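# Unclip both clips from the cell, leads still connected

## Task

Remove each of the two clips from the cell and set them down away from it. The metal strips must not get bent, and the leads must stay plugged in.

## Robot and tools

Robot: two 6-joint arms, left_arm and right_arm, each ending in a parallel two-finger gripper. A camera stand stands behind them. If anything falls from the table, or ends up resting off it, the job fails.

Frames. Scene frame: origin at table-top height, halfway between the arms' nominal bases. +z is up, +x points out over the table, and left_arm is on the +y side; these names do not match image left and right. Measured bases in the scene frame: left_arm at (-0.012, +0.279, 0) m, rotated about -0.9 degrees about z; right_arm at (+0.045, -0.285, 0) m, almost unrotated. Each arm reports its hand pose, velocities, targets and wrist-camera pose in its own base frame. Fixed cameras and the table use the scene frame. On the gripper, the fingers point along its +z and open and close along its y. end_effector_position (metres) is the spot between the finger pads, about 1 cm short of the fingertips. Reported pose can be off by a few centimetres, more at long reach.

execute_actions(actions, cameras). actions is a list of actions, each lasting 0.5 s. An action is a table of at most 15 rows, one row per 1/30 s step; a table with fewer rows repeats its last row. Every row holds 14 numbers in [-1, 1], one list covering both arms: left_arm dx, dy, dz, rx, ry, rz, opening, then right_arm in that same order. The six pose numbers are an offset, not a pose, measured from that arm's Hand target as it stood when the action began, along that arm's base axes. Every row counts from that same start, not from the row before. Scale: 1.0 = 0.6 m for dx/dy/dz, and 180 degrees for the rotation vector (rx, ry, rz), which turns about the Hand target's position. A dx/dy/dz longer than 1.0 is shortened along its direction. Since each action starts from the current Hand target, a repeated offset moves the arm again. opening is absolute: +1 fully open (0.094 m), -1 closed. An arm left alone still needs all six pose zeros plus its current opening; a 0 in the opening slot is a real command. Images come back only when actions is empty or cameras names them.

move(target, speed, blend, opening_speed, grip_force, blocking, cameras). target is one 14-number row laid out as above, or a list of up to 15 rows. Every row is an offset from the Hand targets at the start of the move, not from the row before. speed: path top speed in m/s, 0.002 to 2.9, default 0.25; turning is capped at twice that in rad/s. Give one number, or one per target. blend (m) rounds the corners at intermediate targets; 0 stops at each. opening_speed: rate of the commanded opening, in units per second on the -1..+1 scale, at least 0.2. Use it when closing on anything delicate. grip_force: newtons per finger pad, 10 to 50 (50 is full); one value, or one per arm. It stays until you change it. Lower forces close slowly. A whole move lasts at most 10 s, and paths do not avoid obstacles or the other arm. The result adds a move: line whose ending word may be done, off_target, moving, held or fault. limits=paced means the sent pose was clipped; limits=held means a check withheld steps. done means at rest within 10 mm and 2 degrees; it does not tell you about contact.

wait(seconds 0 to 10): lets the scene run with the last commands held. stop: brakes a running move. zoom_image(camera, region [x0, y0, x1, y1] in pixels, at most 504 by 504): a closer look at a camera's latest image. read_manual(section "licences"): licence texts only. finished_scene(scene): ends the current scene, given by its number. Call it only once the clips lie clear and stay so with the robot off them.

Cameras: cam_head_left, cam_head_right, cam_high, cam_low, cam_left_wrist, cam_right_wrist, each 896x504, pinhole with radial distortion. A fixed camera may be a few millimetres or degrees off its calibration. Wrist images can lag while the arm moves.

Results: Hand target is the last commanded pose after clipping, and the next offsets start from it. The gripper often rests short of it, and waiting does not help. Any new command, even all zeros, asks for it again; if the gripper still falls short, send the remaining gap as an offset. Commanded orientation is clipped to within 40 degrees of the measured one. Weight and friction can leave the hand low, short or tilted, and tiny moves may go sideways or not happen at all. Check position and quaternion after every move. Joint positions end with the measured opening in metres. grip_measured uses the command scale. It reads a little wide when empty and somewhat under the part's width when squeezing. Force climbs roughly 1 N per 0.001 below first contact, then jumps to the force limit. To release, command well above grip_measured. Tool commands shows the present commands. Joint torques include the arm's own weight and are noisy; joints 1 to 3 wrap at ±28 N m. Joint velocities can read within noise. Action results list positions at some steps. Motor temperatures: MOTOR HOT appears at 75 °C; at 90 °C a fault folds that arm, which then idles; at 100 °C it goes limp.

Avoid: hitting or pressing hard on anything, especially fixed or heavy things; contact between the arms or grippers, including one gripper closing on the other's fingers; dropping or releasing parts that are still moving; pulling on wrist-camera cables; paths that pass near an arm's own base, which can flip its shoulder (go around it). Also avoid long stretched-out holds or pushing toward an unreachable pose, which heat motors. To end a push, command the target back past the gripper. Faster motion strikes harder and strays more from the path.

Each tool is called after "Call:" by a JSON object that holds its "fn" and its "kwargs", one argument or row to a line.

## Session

Call:
{"fn": "execute_actions", "kwargs": {
  "actions": []
}}

Call:
{"fn": "zoom_image", "kwargs": {
  "camera": "cam_head_left",
  "region": [340, 200, 560, 350]
}}

Call:
{"fn": "zoom_image", "kwargs": {
  "camera": "cam_head_right",
  "region": [340, 200, 560, 350]
}}

Call:
{"fn": "zoom_image", "kwargs": {
  "camera": "cam_high",
  "region": [350, 200, 520, 330]
}}

Scene clock: 0.00 s.
left_arm: end_effector_position=(+0.3970, +0.0147, +0.0868) grip_measured=+1.000 end_effector_quat_wxyz=(+0.563, -0.022, +0.826, +0.026) | right_arm: end_effector_position=(+0.4000, -0.0399, +0.1075) grip_measured=+1.000 end_effector_quat_wxyz=(+0.582, +0.081, +0.801, -0.112)
Joint positions: left_arm=[0.013 1.543 0.389 0.78 -0.056 -0.003 0.094] | right_arm=[0.032 1.536 0.412 0.806 0.309 0.009 0.094]
Joint velocities: within noise
Joint torques (N m): no reading
Motor temperatures (°C): left_arm=[31 43 40 27 30 27 27] | right_arm=[26 33 38 32 28 27 29]
Heat: left arm: 43 °C; right arm: 38 °C.
Hand target: left_arm +0.4000, +0.0148, +0.0940; +0.571, -0.022, +0.820, +0.026 | right_arm +0.4017, -0.0398, +0.1114; +0.586, +0.082, +0.799, -0.112
Tool commands: left_gripper/opening=+1.0 right_gripper/opening=+1.0
camera_calibration:
cam_left_wrist: T_world_to_cam=[[-0.0434247, -0.996203, -0.0754548, 0.0266894], [-0.619163, 0.0861084, -0.780527, 0.358883], [0.784061, 0.0128247, -0.620551, -0.149237], [0, 0, 0, 1]] pos_world=[0.340377, -0.00240081, 0.189522]
cam_right_wrist: T_world_to_cam=[[-0.329594, -0.94408, 0.00900893, 0.0877641], [-0.533522, 0.178372, -0.826763, 0.355331], [0.778924, -0.277303, -0.562478, -0.151529], [0, 0, 0, 1]] pos_world=[0.336533, -0.0225443, 0.207752]

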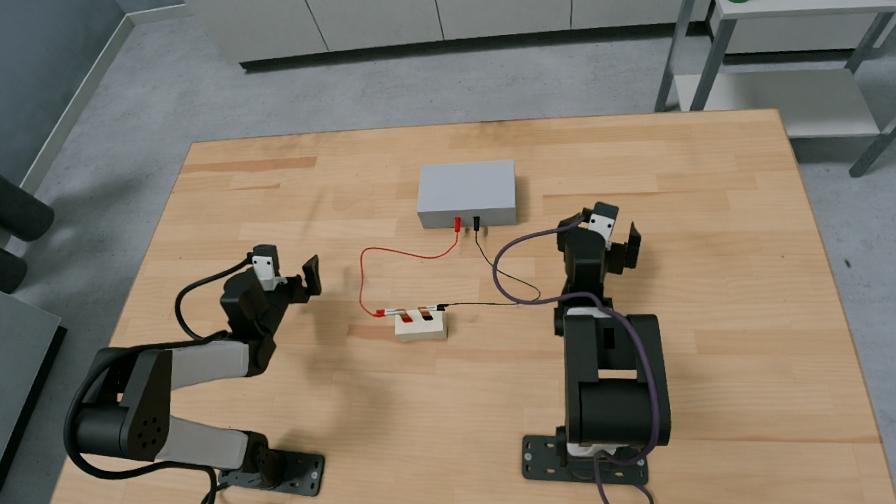

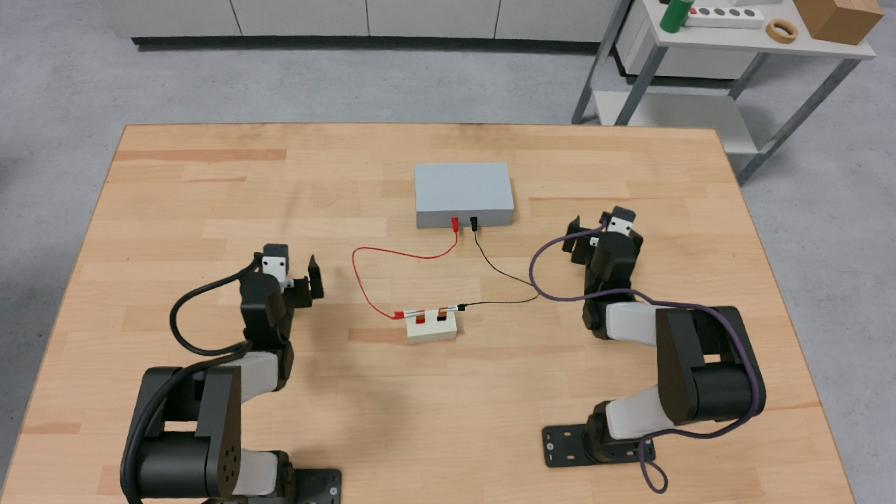

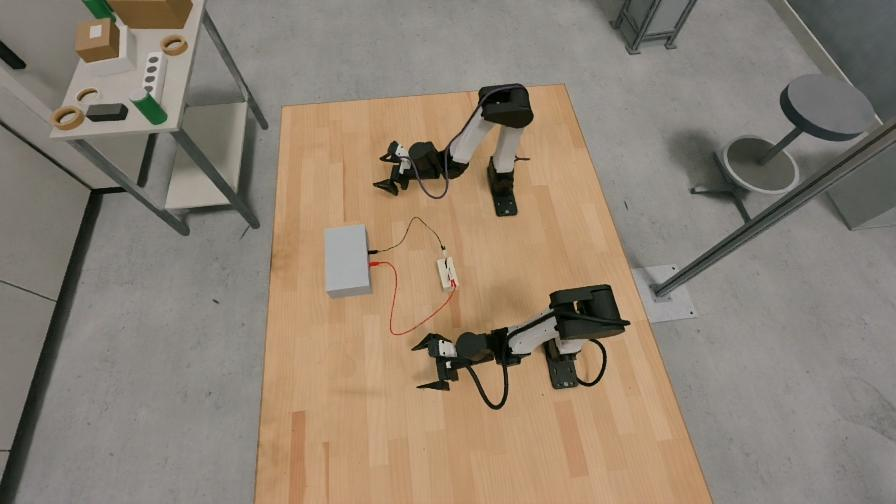

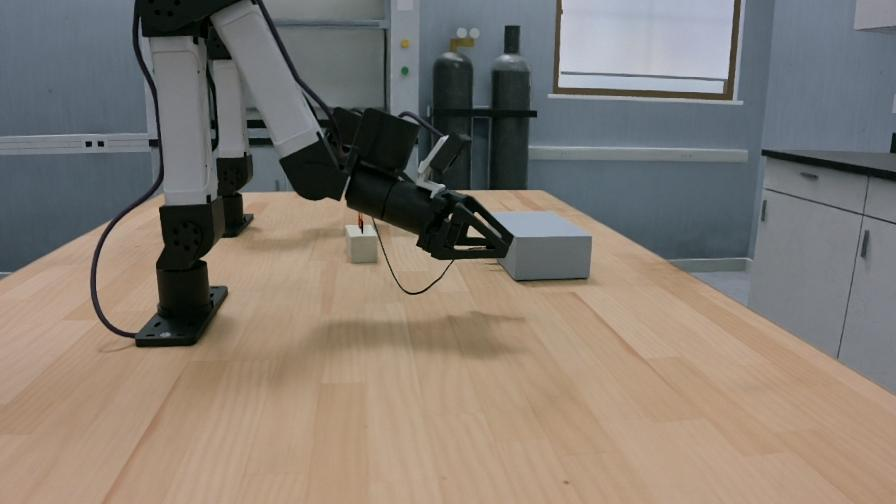

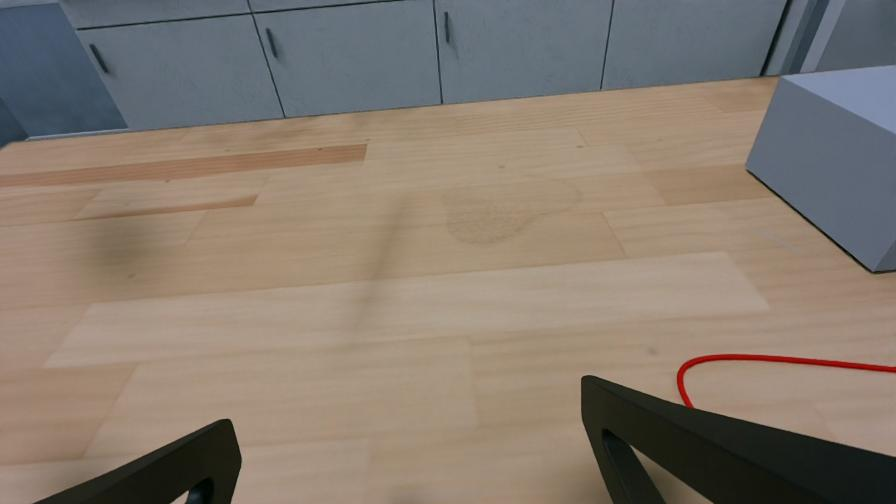

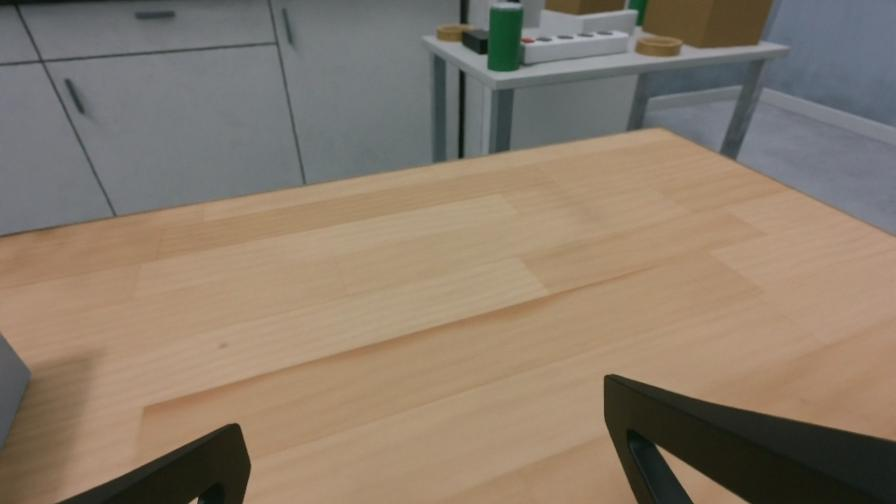

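Scaled by 2.291 from the camera's 896x504 image, which has a finer 1280x720 frame.

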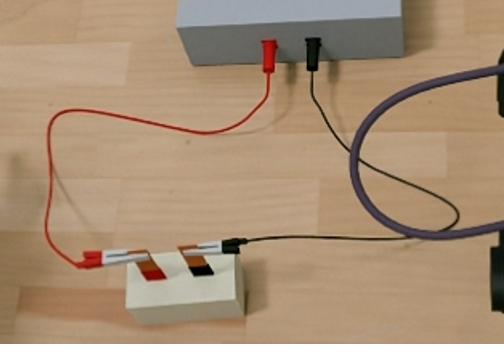

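Scaled by 2.291 from the camera's 896x504 image, which has a finer 1280x720 frame.

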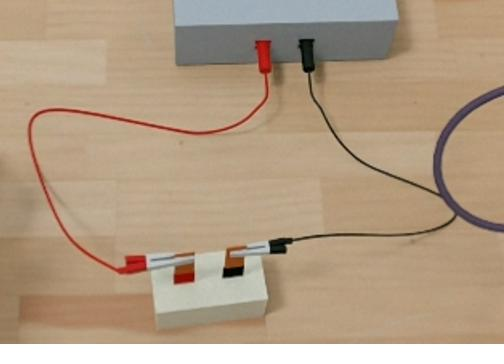

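Scaled by 2.965 from the camera's 896x504 image, which has a finer 1280x720 frame.

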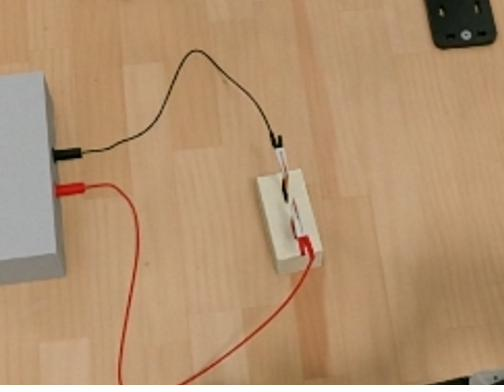

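Call:
{"fn": "move", "kwargs": {
  "target": [
    [0,0,0.15,0,0,0,1,0,0,0.1,0,0,0,1],
    [-0.19,-0.313,0.16,0.289,0.316,-0.446,-0.3,-0.236,0.066,0.148,-0.257,0.379,0.478,-0.3]
  ],
  "blend": [0.03,0],
  "speed": 0.3,
  "cameras": ["all"]
}}

Call:
{"fn": "zoom_image", "kwargs": {
  "camera": "cam_low",
  "region": [320, 170, 420, 270]
}}

Scene clock: 18.70 s.
left_arm: end_effector_position=(+0.2850, -0.1720, +0.1874) grip_measured=-0.298 end_effector_quat_wxyz=(+0.012, +0.700, +0.714, +0.000) | right_arm: end_effector_position=(+0.2610, +0.0003, +0.1937) grip_measured=-0.298 end_effector_quat_wxyz=(-0.017, +0.703, -0.711, +0.010)
Joint positions: left_arm=[-0.54 1.815 1.838 -1.571 0.006 1.01 0.033] | right_arm=[-0.005 1.524 1.542 -1.55 -0.009 -1.564 0.033]
Joint torques (N m): left_arm=[-0.64 -7.88 6.98 0.31 -0.01 0.13] | right_arm=[-0.09 -6.02 7.86 0.25 -0.07 -0.08]
Heat: left arm: 46 °C; right arm: 41 °C.
Hand target: left_arm +0.2860, -0.1730, +0.1900; +0.000, +0.707, +0.707, +0.001 | right_arm +0.2601, -0.0002, +0.2002; +0.001, +0.707, -0.707, +0.000
Off the commanded pose: left_arm 0.003 m, 2 deg | right_arm 0.007 m, 2 deg.
joint sent to its limit (left arm) — joint 4 (wrist pitch), lower limit. The joint targets still meet the commanded pose.
joint sent to its limit (right arm) — joint 4 (wrist pitch), lower limit. The joint targets are off in orientation, not in position.
move: done
camera_calibration:
cam_left_wrist: T_world_to_cam=[[-0.99526, 0.0745948, 0.0623938, 0.273004], [0.0887502, 0.959002, 0.269145, 0.135849], [-0.039759, 0.273407, -0.961077, 0.346962], [0, 0, 0, 1]] pos_world=[0.273448, -0.245506, 0.27986]
cam_right_wrist: T_world_to_cam=[[0.990939, -0.106221, 0.0821979, -0.280022], [-0.125168, -0.95228, 0.278381, 0.0248095], [0.0487057, -0.286147, -0.956947, 0.283409], [0, 0, 0, 1]] pos_world=[0.266786, 0.0749782, 0.287318]

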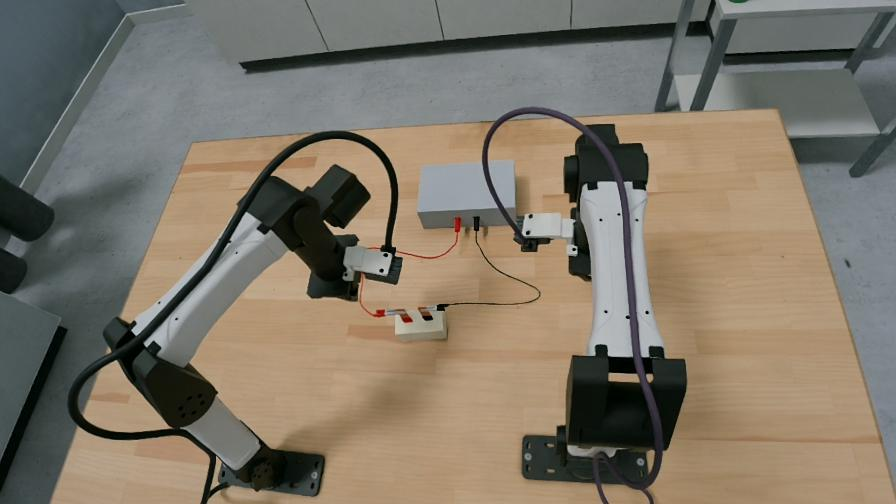

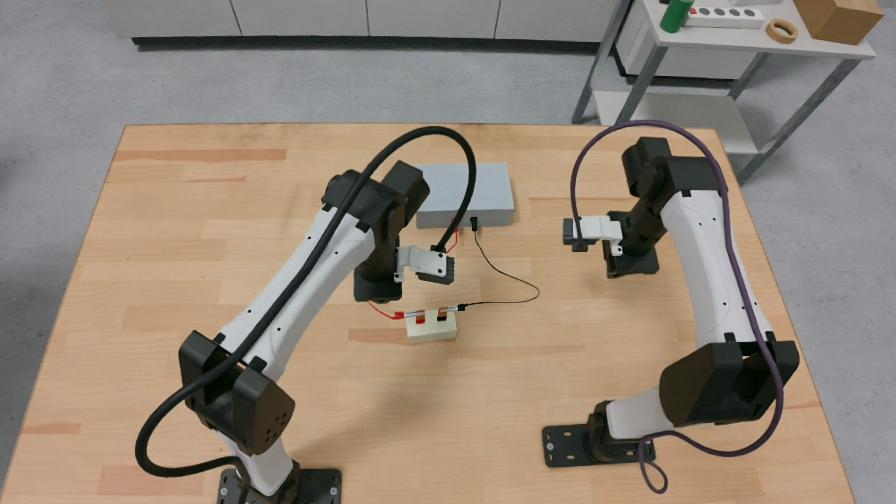

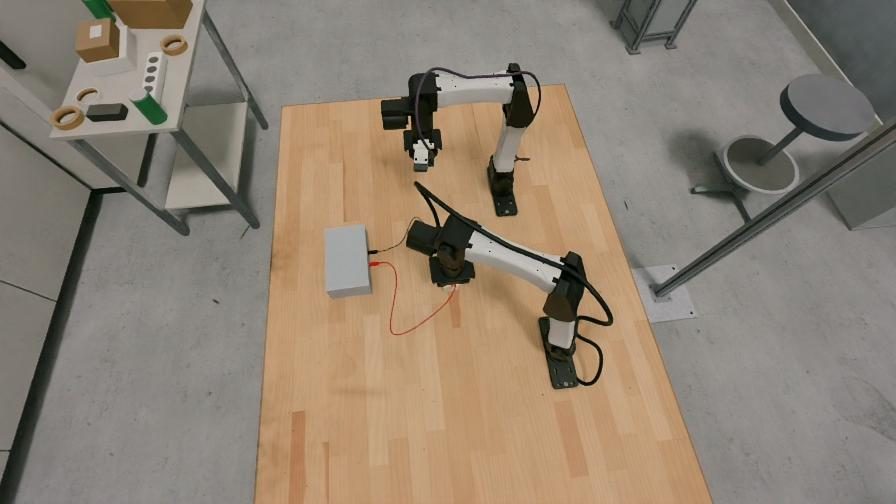

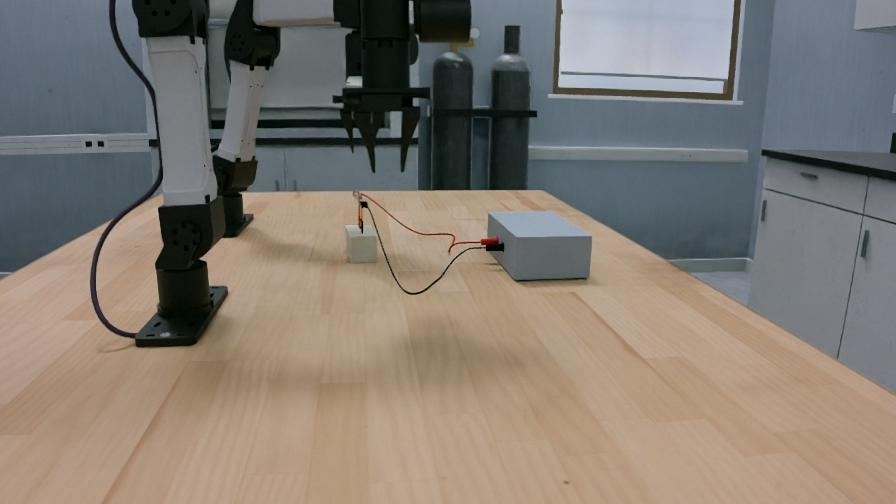

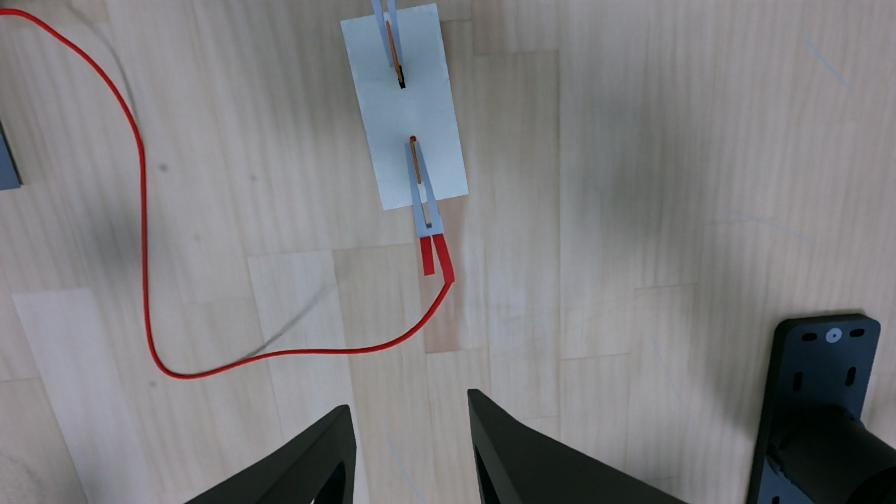

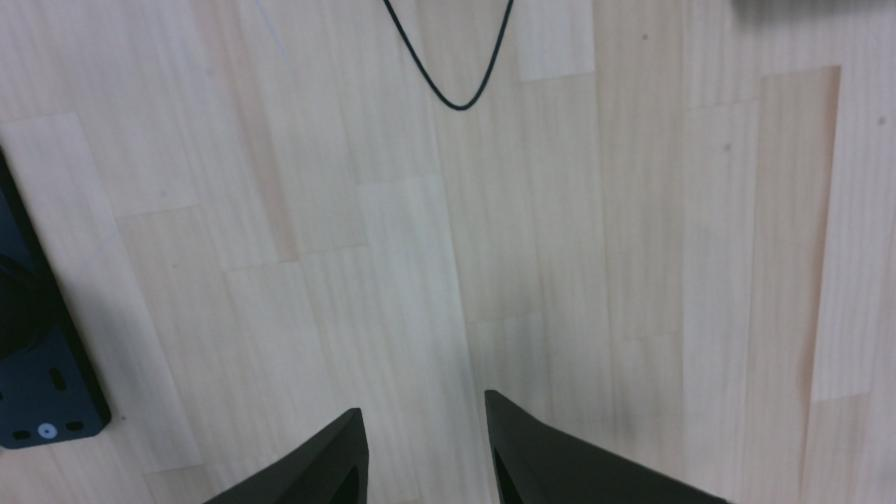

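Scaled by 5.040 from the camera's 896x504 image, which has a finer 1280x720 frame.

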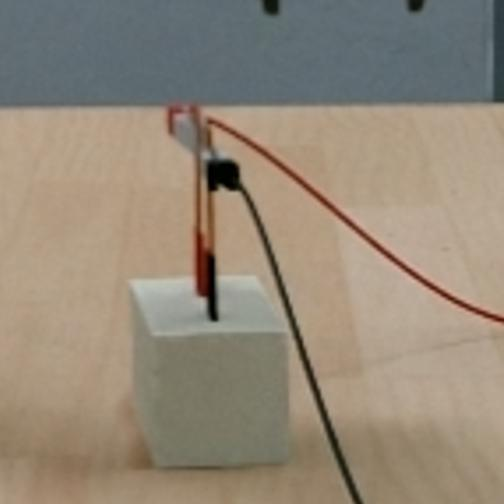

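Call:
{"fn": "move", "kwargs": {
  "target": [-0.021,-0.023,-0.128,0,0,0.033,-0.3,0,0,0,0,0,0,-0.3],
  "speed": 0.12,
  "cameras": ["cam_left_wrist","cam_low"]
}}

Call:
{"fn": "zoom_image", "kwargs": {
  "camera": "cam_low",
  "region": [320, 170, 420, 240]
}}

Scene clock: 30.23 s.
left_arm: end_effector_position=(+0.2705, -0.1829, +0.1090) grip_measured=-0.298 end_effector_quat_wxyz=(-0.018, +0.672, +0.740, -0.005) | right_arm: end_effector_position=(+0.2610, +0.0003, +0.1937) grip_measured=-0.298 end_effector_quat_wxyz=(-0.017, +0.703, -0.711, +0.010)
Joint positions: left_arm=[-0.592 1.815 1.524 -1.316 0.004 0.883 0.033] | right_arm=[-0.005 1.524 1.542 -1.55 -0.009 -1.564 0.033]
Joint torques (N m): left_arm=[-0.91 -10.81 4.74 0.63 0 -0.21] | right_arm=[-0.1 -6 7.77 0.24 -0.06 -0.07]
Heat: left arm: 47 °C; right arm: 41 °C.
Hand target: left_arm +0.2734, -0.1868, +0.1132; +0.000, +0.670, +0.743, +0.001 | right_arm +0.2601, -0.0002, +0.2002; +0.001, +0.707, -0.707, +0.000
Off the commanded pose: left_arm 0.006 m, 2 deg | right_arm 0.007 m, 2 deg.
joint sent to its limit (right arm) — joint 4 (wrist pitch), lower limit. The joint targets are off in orientation, not in position.
move: done
camera_calibration:
cam_left_wrist: T_world_to_cam=[[-0.993594, -0.00355422, 0.11295, 0.24396], [0.03054, 0.953868, 0.298669, 0.180371], [-0.108801, 0.300206, -0.947649, 0.29604], [0, 0, 0, 1]] pos_world=[0.269098, -0.260056, 0.199116]
Images, in order (width x height): cam_low 896x504, cam_left_wrist 896x504.

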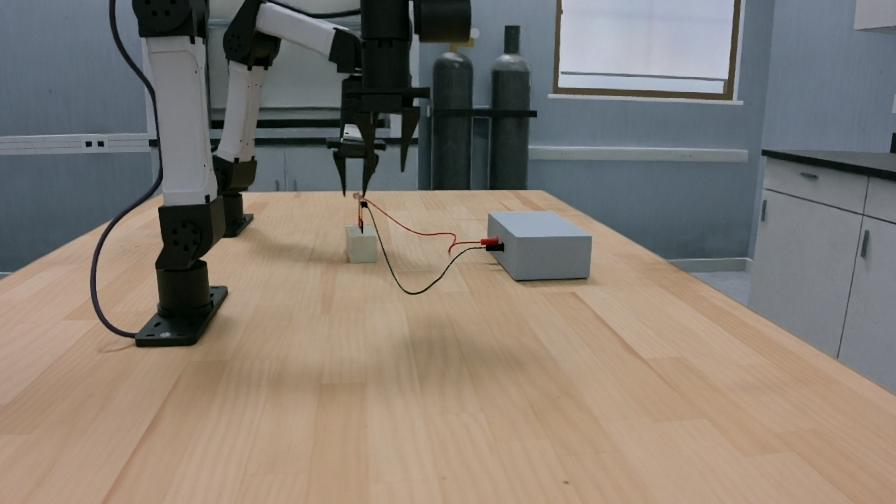

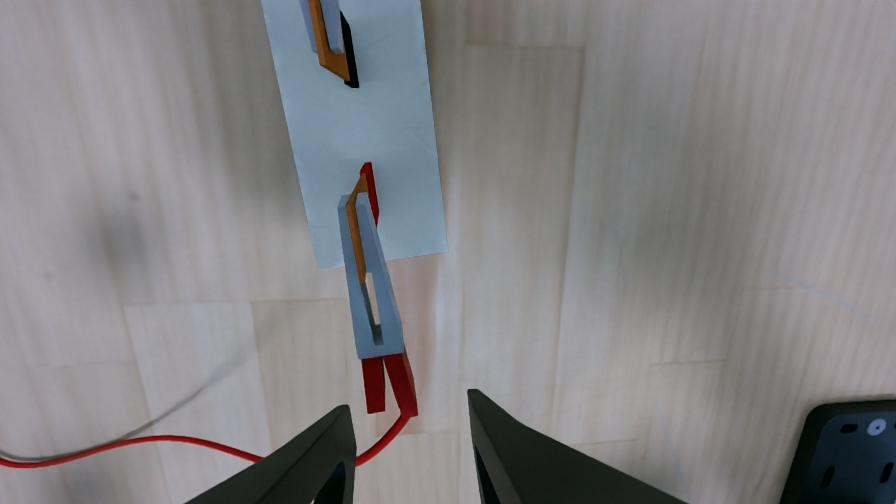

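Scaled by 5.040 from the camera's 896x504 image, which has a finer 1280x720 frame.

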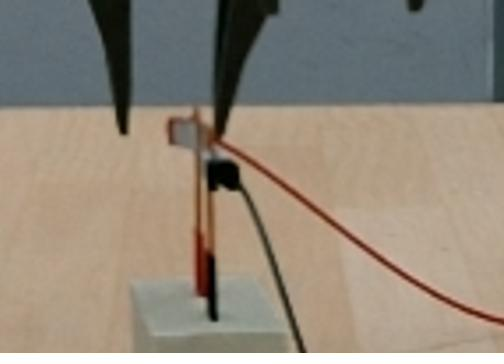

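Call:
{"fn": "move", "kwargs": {
  "target": [0.009,0.0,-0.021,0,0,0.018,-0.55,0,0,0,0,0,0,-0.3],
  "speed": 0.06,
  "cameras": ["cam_left_wrist","cam_low"]
}}

Call:
{"fn": "zoom_image", "kwargs": {
  "camera": "cam_low",
  "region": [320, 170, 420, 240]
}}

Call:
{"fn": "zoom_image", "kwargs": {
  "camera": "cam_left_wrist",
  "region": [330, 150, 530, 504]
}}

Scene clock: 42.17 s.
left_arm: end_effector_position=(+0.2740, -0.1853, +0.1022) grip_measured=-0.548 end_effector_quat_wxyz=(-0.009, +0.655, +0.756, -0.003) | right_arm: end_effector_position=(+0.2610, +0.0003, +0.1937) grip_measured=-0.298 end_effector_quat_wxyz=(-0.017, +0.703, -0.711, +0.010)
Joint positions: left_arm=[-0.592 1.815 1.497 -1.271 0.004 0.835 0.021] | right_arm=[-0.005 1.524 1.542 -1.55 -0.009 -1.564 0.033]
Joint torques (N m): left_arm=[-0.05 -8.96 4.83 0.68 0 -0.19] | right_arm=[0.03 -5.93 7.79 0.27 -0.04 -0.07]
Motor temperatures (°C): left_arm=[31 49 44 28 30 27 27] | right_arm=[26 35 41 33 28 27 29]
Heat: left arm: 49 °C; right arm: 41 °C.
Hand target: left_arm +0.2789, -0.1869, +0.1007; +0.000, +0.648, +0.761, +0.001 | right_arm +0.2601, -0.0002, +0.2002; +0.001, +0.707, -0.707, +0.000
Off the commanded pose: left_arm 0.005 m, 1 deg | right_arm 0.007 m, 2 deg.
joint sent to its limit (right arm) — joint 4 (wrist pitch), lower limit. The joint targets are off in orientation, not in position.
move: done
camera_calibration:
cam_left_wrist: T_world_to_cam=[[-0.994064, -0.0495507, 0.0968581, 0.241519], [-0.0194668, 0.956906, 0.289745, 0.199647], [-0.107041, 0.286139, -0.95219, 0.288112], [0, 0, 0, 1]] pos_world=[0.274812, -0.261517, 0.193098]
Images, in order (width x height): cam_low 896x504, cam_left_wrist 896x504.

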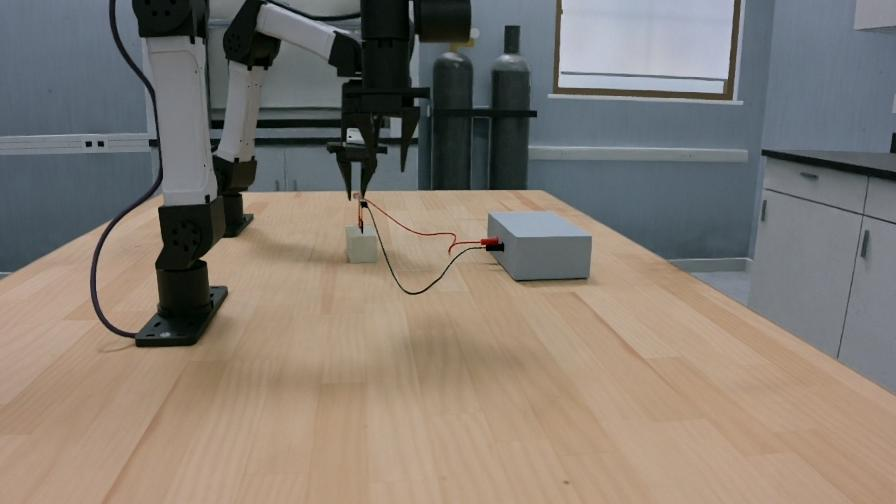

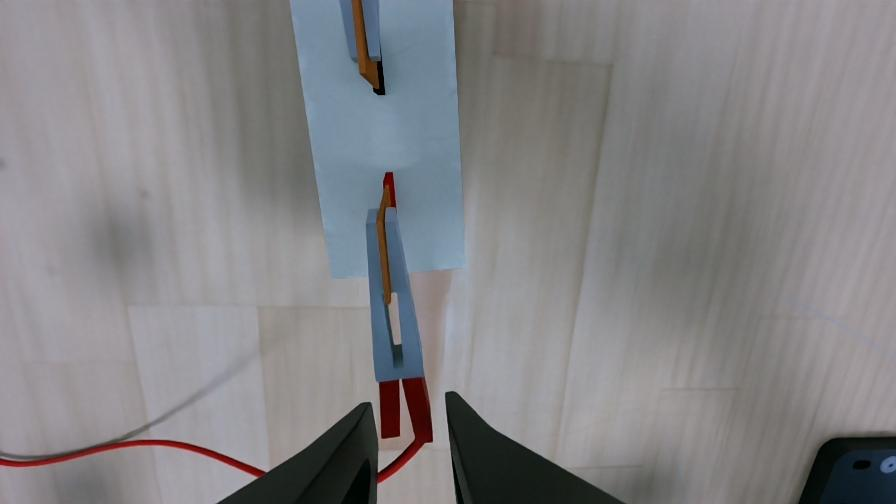

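Scaled by 5.040 from the camera's 896x504 image, which has a finer 1280x720 frame.

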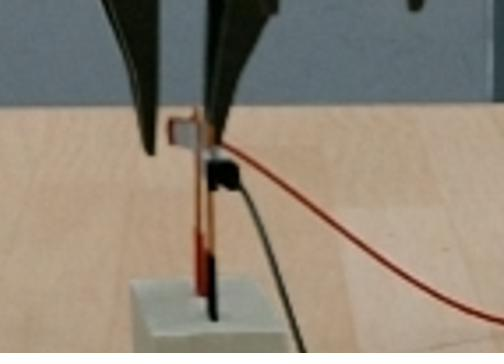

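Scaled by 1.424 from the camera's 896x504 image, which has a finer 1280x720 frame.

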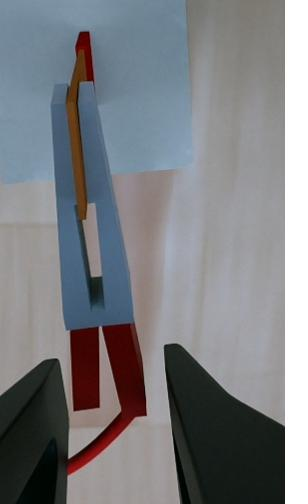

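Call:
{"fn": "move", "kwargs": {
  "target": [0.003,-0.007,-0.008,0,0,0.0,-0.6,0,0,0,0,0,0,-0.3],
  "speed": 0.06,
  "cameras": ["cam_left_wrist","cam_low"]
}}

Call:
{"fn": "zoom_image", "kwargs": {
  "camera": "cam_low",
  "region": [320, 170, 420, 240]
}}

Call:
{"fn": "zoom_image", "kwargs": {
  "camera": "cam_left_wrist",
  "region": [330, 150, 530, 504]
}}

Scene clock: 49.23 s.
left_arm: end_effector_position=(+0.2769, -0.1873, +0.1022) grip_measured=-0.598 end_effector_quat_wxyz=(-0.002, +0.652, +0.758, -0.002) | right_arm: end_effector_position=(+0.2610, +0.0003, +0.1937) grip_measured=-0.298 end_effector_quat_wxyz=(-0.017, +0.703, -0.711, +0.010)
Joint positions: left_arm=[-0.592 1.815 1.497 -1.257 0.004 0.828 0.019] | right_arm=[-0.005 1.524 1.542 -1.55 -0.009 -1.564 0.033]
Joint torques (N m): left_arm=[-0.7 -7.38 4.93 0.71 -0.01 -0.18] | right_arm=[-0.05 -5.94 7.75 0.25 -0.06 -0.08]
Heat: left arm: 50 °C; right arm: 41 °C.
Hand target: left_arm +0.2806, -0.1910, +0.0959; +0.000, +0.648, +0.761, +0.001 | right_arm +0.2601, -0.0002, +0.2002; +0.001, +0.707, -0.707, +0.000
Off the commanded pose: left_arm 0.008 m, 1 deg | right_arm 0.007 m, 2 deg.
joint sent to its limit (right arm) — joint 4 (wrist pitch), lower limit. The joint targets are off in orientation, not in position.
move: done
camera_calibration:
cam_left_wrist: T_world_to_cam=[[-0.994723, -0.056406, 0.0857039, 0.244335], [-0.0300878, 0.958964, 0.281928, 0.205782], [-0.0980893, 0.277861, -0.9556, 0.285309], [0, 0, 0, 1]] pos_world=[0.277223, -0.262832, 0.193685]
Images, in order (width x height): cam_low 896x504, cam_left_wrist 896x504.

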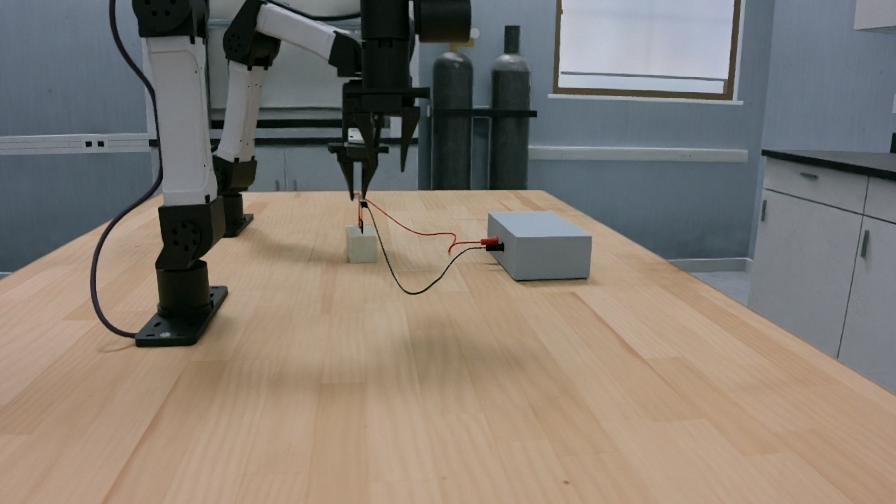

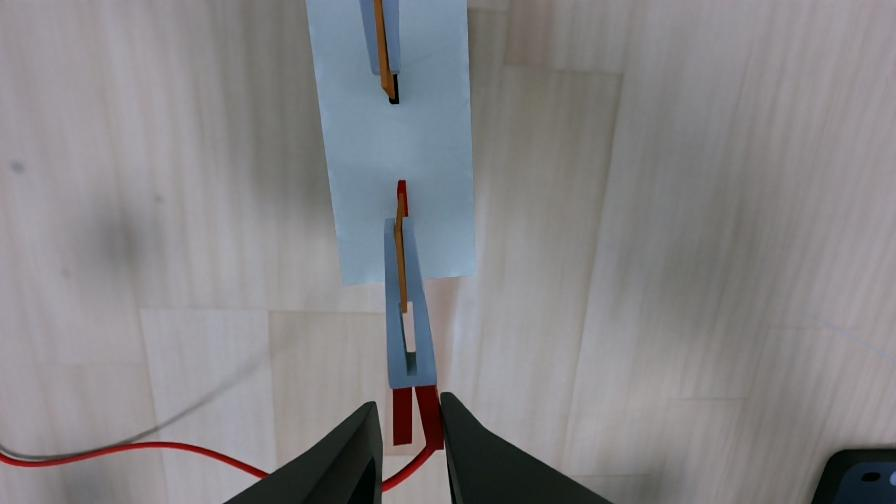

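Scaled by 5.040 from the camera's 896x504 image, which has a finer 1280x720 frame.

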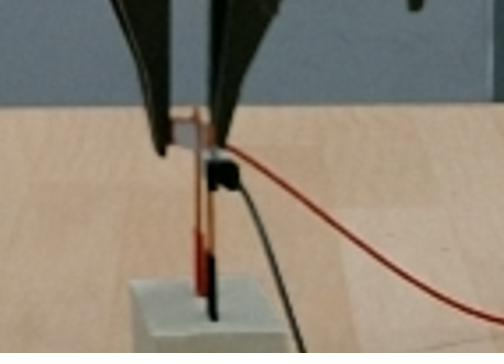

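Scaled by 1.424 from the camera's 896x504 image, which has a finer 1280x720 frame.

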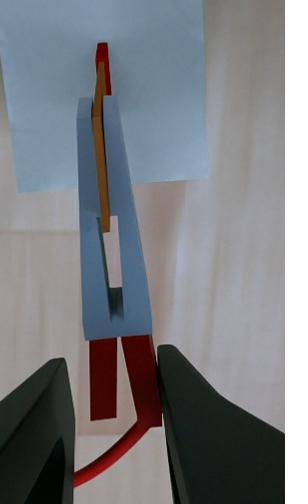

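Call:
{"fn": "move", "kwargs": {
  "target": [-0.004,0,-0.006,0,0,0.0,-0.58,0,0,0,0,0,0,-0.3],
  "speed": 0.06,
  "cameras": ["cam_left_wrist","cam_low"]
}}

Call:
{"fn": "zoom_image", "kwargs": {
  "camera": "cam_low",
  "region": [320, 170, 420, 240]
}}

Call:
{"fn": "zoom_image", "kwargs": {
  "camera": "cam_left_wrist",
  "region": [330, 150, 530, 504]
}}

Scene clock: 55.30 s.
left_arm: end_effector_position=(+0.2756, -0.1864, +0.0968) grip_measured=-0.582 end_effector_quat_wxyz=(-0.004, +0.650, +0.760, -0.003) | right_arm: end_effector_position=(+0.2610, +0.0003, +0.1937) grip_measured=-0.298 end_effector_quat_wxyz=(-0.017, +0.703, -0.711, +0.010)
Joint positions: left_arm=[-0.592 1.815 1.476 -1.24 0.004 0.823 0.02] | right_arm=[-0.005 1.524 1.542 -1.55 -0.009 -1.564 0.033]
Joint torques (N m): left_arm=[-1.13 -7.97 4.89 0.7 0.01 -0.2] | right_arm=[-0.08 -5.93 7.83 0.29 -0.09 -0.07]
Heat: left arm: 50 °C; right arm: 41 °C.
Hand target: left_arm +0.2782, -0.1911, +0.0922; +0.000, +0.648, +0.761, +0.001 | right_arm +0.2601, -0.0002, +0.2002; +0.001, +0.707, -0.707, +0.000
Off the commanded pose: left_arm 0.007 m, 1 deg | right_arm 0.007 m, 2 deg.
joint sent to its limit (right arm) — joint 4 (wrist pitch), lower limit. The joint targets are off in orientation, not in position.
move: done
camera_calibration:
cam_left_wrist: T_world_to_cam=[[-0.994143, -0.0608523, 0.0893101, 0.24215], [-0.0330781, 0.958078, 0.284592, 0.206763], [-0.102884, 0.279971, -0.95448, 0.281367], [0, 0, 0, 1]] pos_world=[0.276519, -0.262134, 0.188089]
Images, in order (width x height): cam_low 896x504, cam_left_wrist 896x504.

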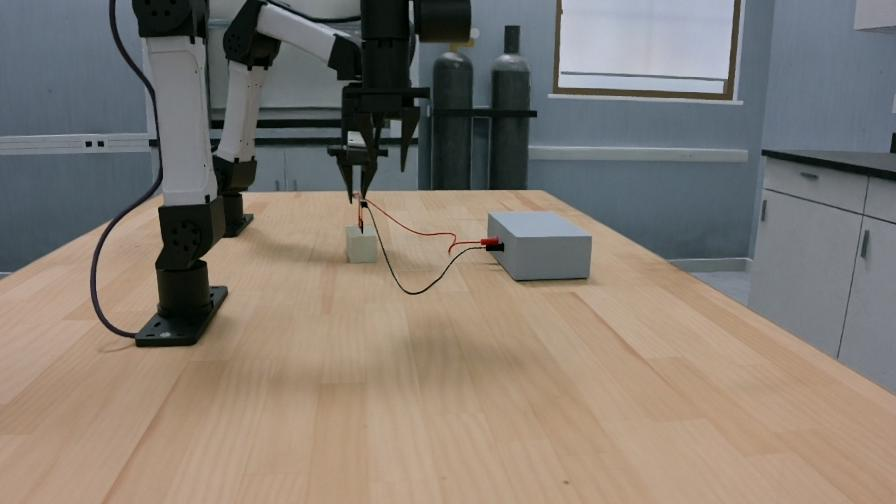

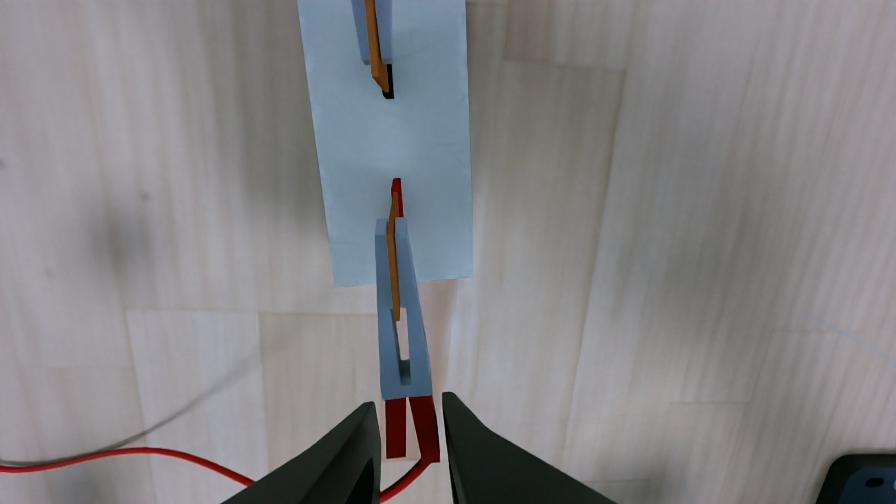

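Scaled by 5.040 from the camera's 896x504 image, which has a finer 1280x720 frame.

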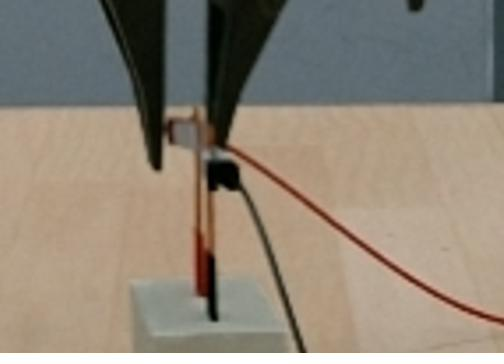

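Scaled by 1.424 from the camera's 896x504 image, which has a finer 1280x720 frame.

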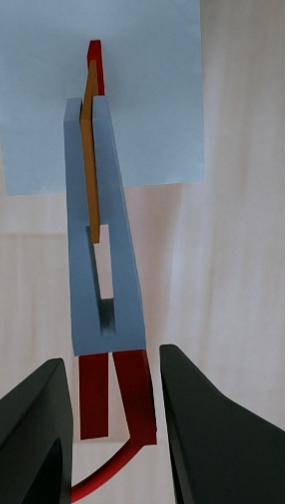

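Call:
{"fn": "move", "kwargs": {
  "target": [0,0.006,0,0,0,0.0,-0.6,0,0,0,0,0,0,-0.3],
  "speed": 0.06,
  "cameras": ["cam_left_wrist"]
}}

Call:
{"fn": "zoom_image", "kwargs": {
  "camera": "cam_left_wrist",
  "region": [330, 150, 530, 504]
}}

Scene clock: 60.30 s.
left_arm: end_effector_position=(+0.2742, -0.1854, +0.0945) grip_measured=-0.598 end_effector_quat_wxyz=(-0.007, +0.650, +0.760, -0.003) | right_arm: end_effector_position=(+0.2610, +0.0003, +0.1937) grip_measured=-0.298 end_effector_quat_wxyz=(-0.017, +0.703, -0.711, +0.010)
Joint positions: left_arm=[-0.592 1.815 1.467 -1.237 0.004 0.823 0.019] | right_arm=[-0.005 1.524 1.542 -1.55 -0.009 -1.564 0.033]
Joint torques (N m): left_arm=[-0.32 -8.68 4.83 0.68 0.01 -0.11] | right_arm=[-0.09 -5.96 7.8 0.26 -0.05 -0.06]
Heat: left arm: 50 °C; right arm: 41 °C.
Hand target: left_arm +0.2782, -0.1874, +0.0922; +0.000, +0.648, +0.761, +0.000 | right_arm +0.2601, -0.0002, +0.2002; +0.001, +0.707, -0.707, +0.000
Off the commanded pose: left_arm 0.005 m, 1 deg | right_arm 0.007 m, 2 deg.
joint sent to its limit (right arm) — joint 4 (wrist pitch), lower limit. The joint targets are off in orientation, not in position.
move: done
camera_calibration:
cam_left_wrist: T_world_to_cam=[[-0.993682, -0.061188, 0.0940896, 0.240414], [-0.0316695, 0.957117, 0.287967, 0.205504], [-0.107675, 0.283168, -0.953007, 0.280579], [0, 0, 0, 1]] pos_world=[0.275615, -0.261431, 0.185595]
Images, in order (width x height): cam_left_wrist 896x504.

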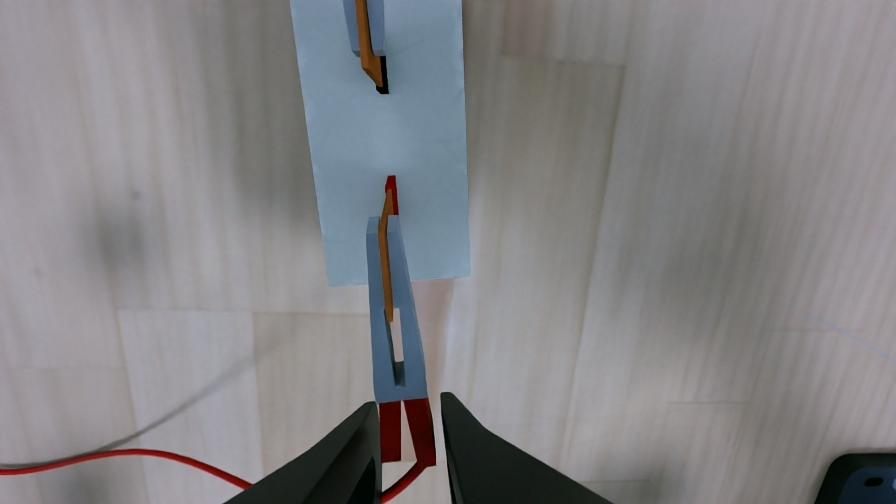

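Scaled by 1.424 from the camera's 896x504 image, which has a finer 1280x720 frame.

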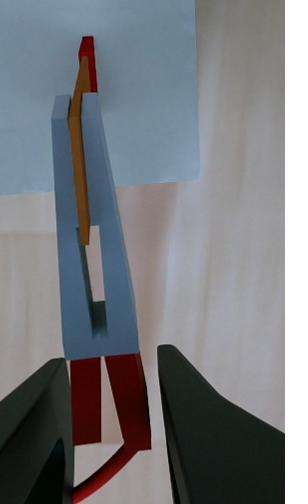

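Call:
{"fn": "move", "kwargs": {
  "target": [0.003,0.005,0.006,0,0,0.0,-0.6,0,0,0,0,0,0,-0.3],
  "speed": 0.06,
  "cameras": ["cam_left_wrist"]
}}

Call:
{"fn": "zoom_image", "kwargs": {
  "camera": "cam_left_wrist",
  "region": [330, 150, 530, 504]
}}

Scene clock: 64.20 s.
left_arm: end_effector_position=(+0.2742, -0.1854, +0.0945) grip_measured=-0.598 end_effector_quat_wxyz=(-0.007, +0.650, +0.760, -0.003) | right_arm: end_effector_position=(+0.2610, +0.0003, +0.1937) grip_measured=-0.298 end_effector_quat_wxyz=(-0.017, +0.703, -0.711, +0.010)
Joint positions: left_arm=[-0.592 1.815 1.467 -1.237 0.004 0.823 0.019] | right_arm=[-0.005 1.524 1.542 -1.55 -0.009 -1.564 0.033]
Joint torques (N m): left_arm=[0.65 -8.9 5.74 0.52 0 0.01] | right_arm=[0.06 -5.96 7.94 0.26 -0.07 -0.08]
Heat: left arm: 50 °C; right arm: 41 °C.
Hand target: left_arm +0.2800, -0.1844, +0.0958; +0.000, +0.648, +0.761, +0.000 | right_arm +0.2601, -0.0002, +0.2002; +0.001, +0.707, -0.707, +0.000
Off the commanded pose: left_arm 0.006 m, 1 deg | right_arm 0.007 m, 2 deg.
joint sent to its limit (right arm) — joint 4 (wrist pitch), lower limit. The joint targets are off in orientation, not in position.
move: done
camera_calibration:
cam_left_wrist: T_world_to_cam=[[-0.993682, -0.061188, 0.0940896, 0.240414], [-0.0316695, 0.957117, 0.287967, 0.205504], [-0.107675, 0.283168, -0.953007, 0.280579], [0, 0, 0, 1]] pos_world=[0.275615, -0.261431, 0.185595]
Images, in order (width x height): cam_left_wrist 896x504.

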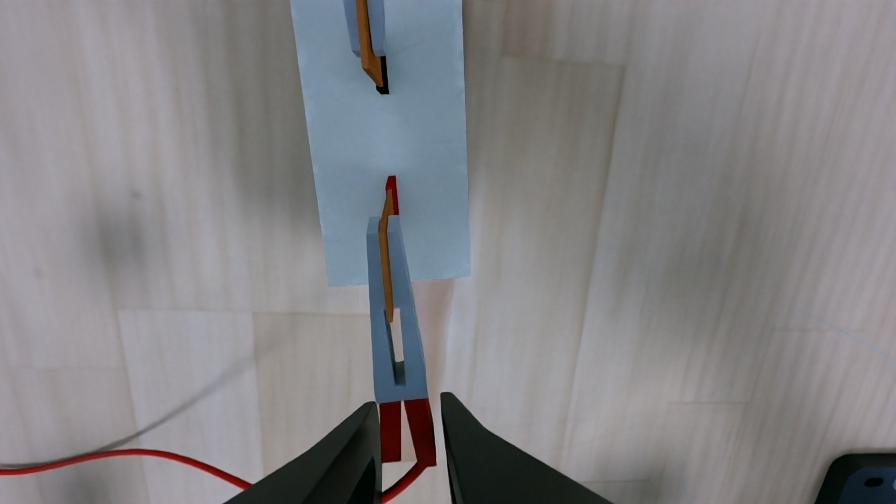

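Scaled by 1.424 from the camera's 896x504 image, which has a finer 1280x720 frame.

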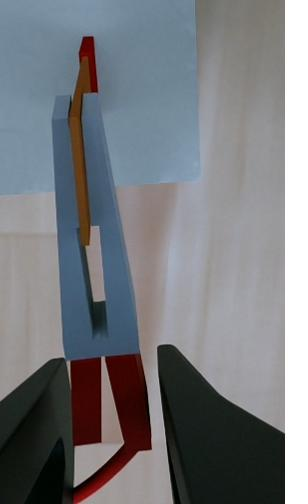

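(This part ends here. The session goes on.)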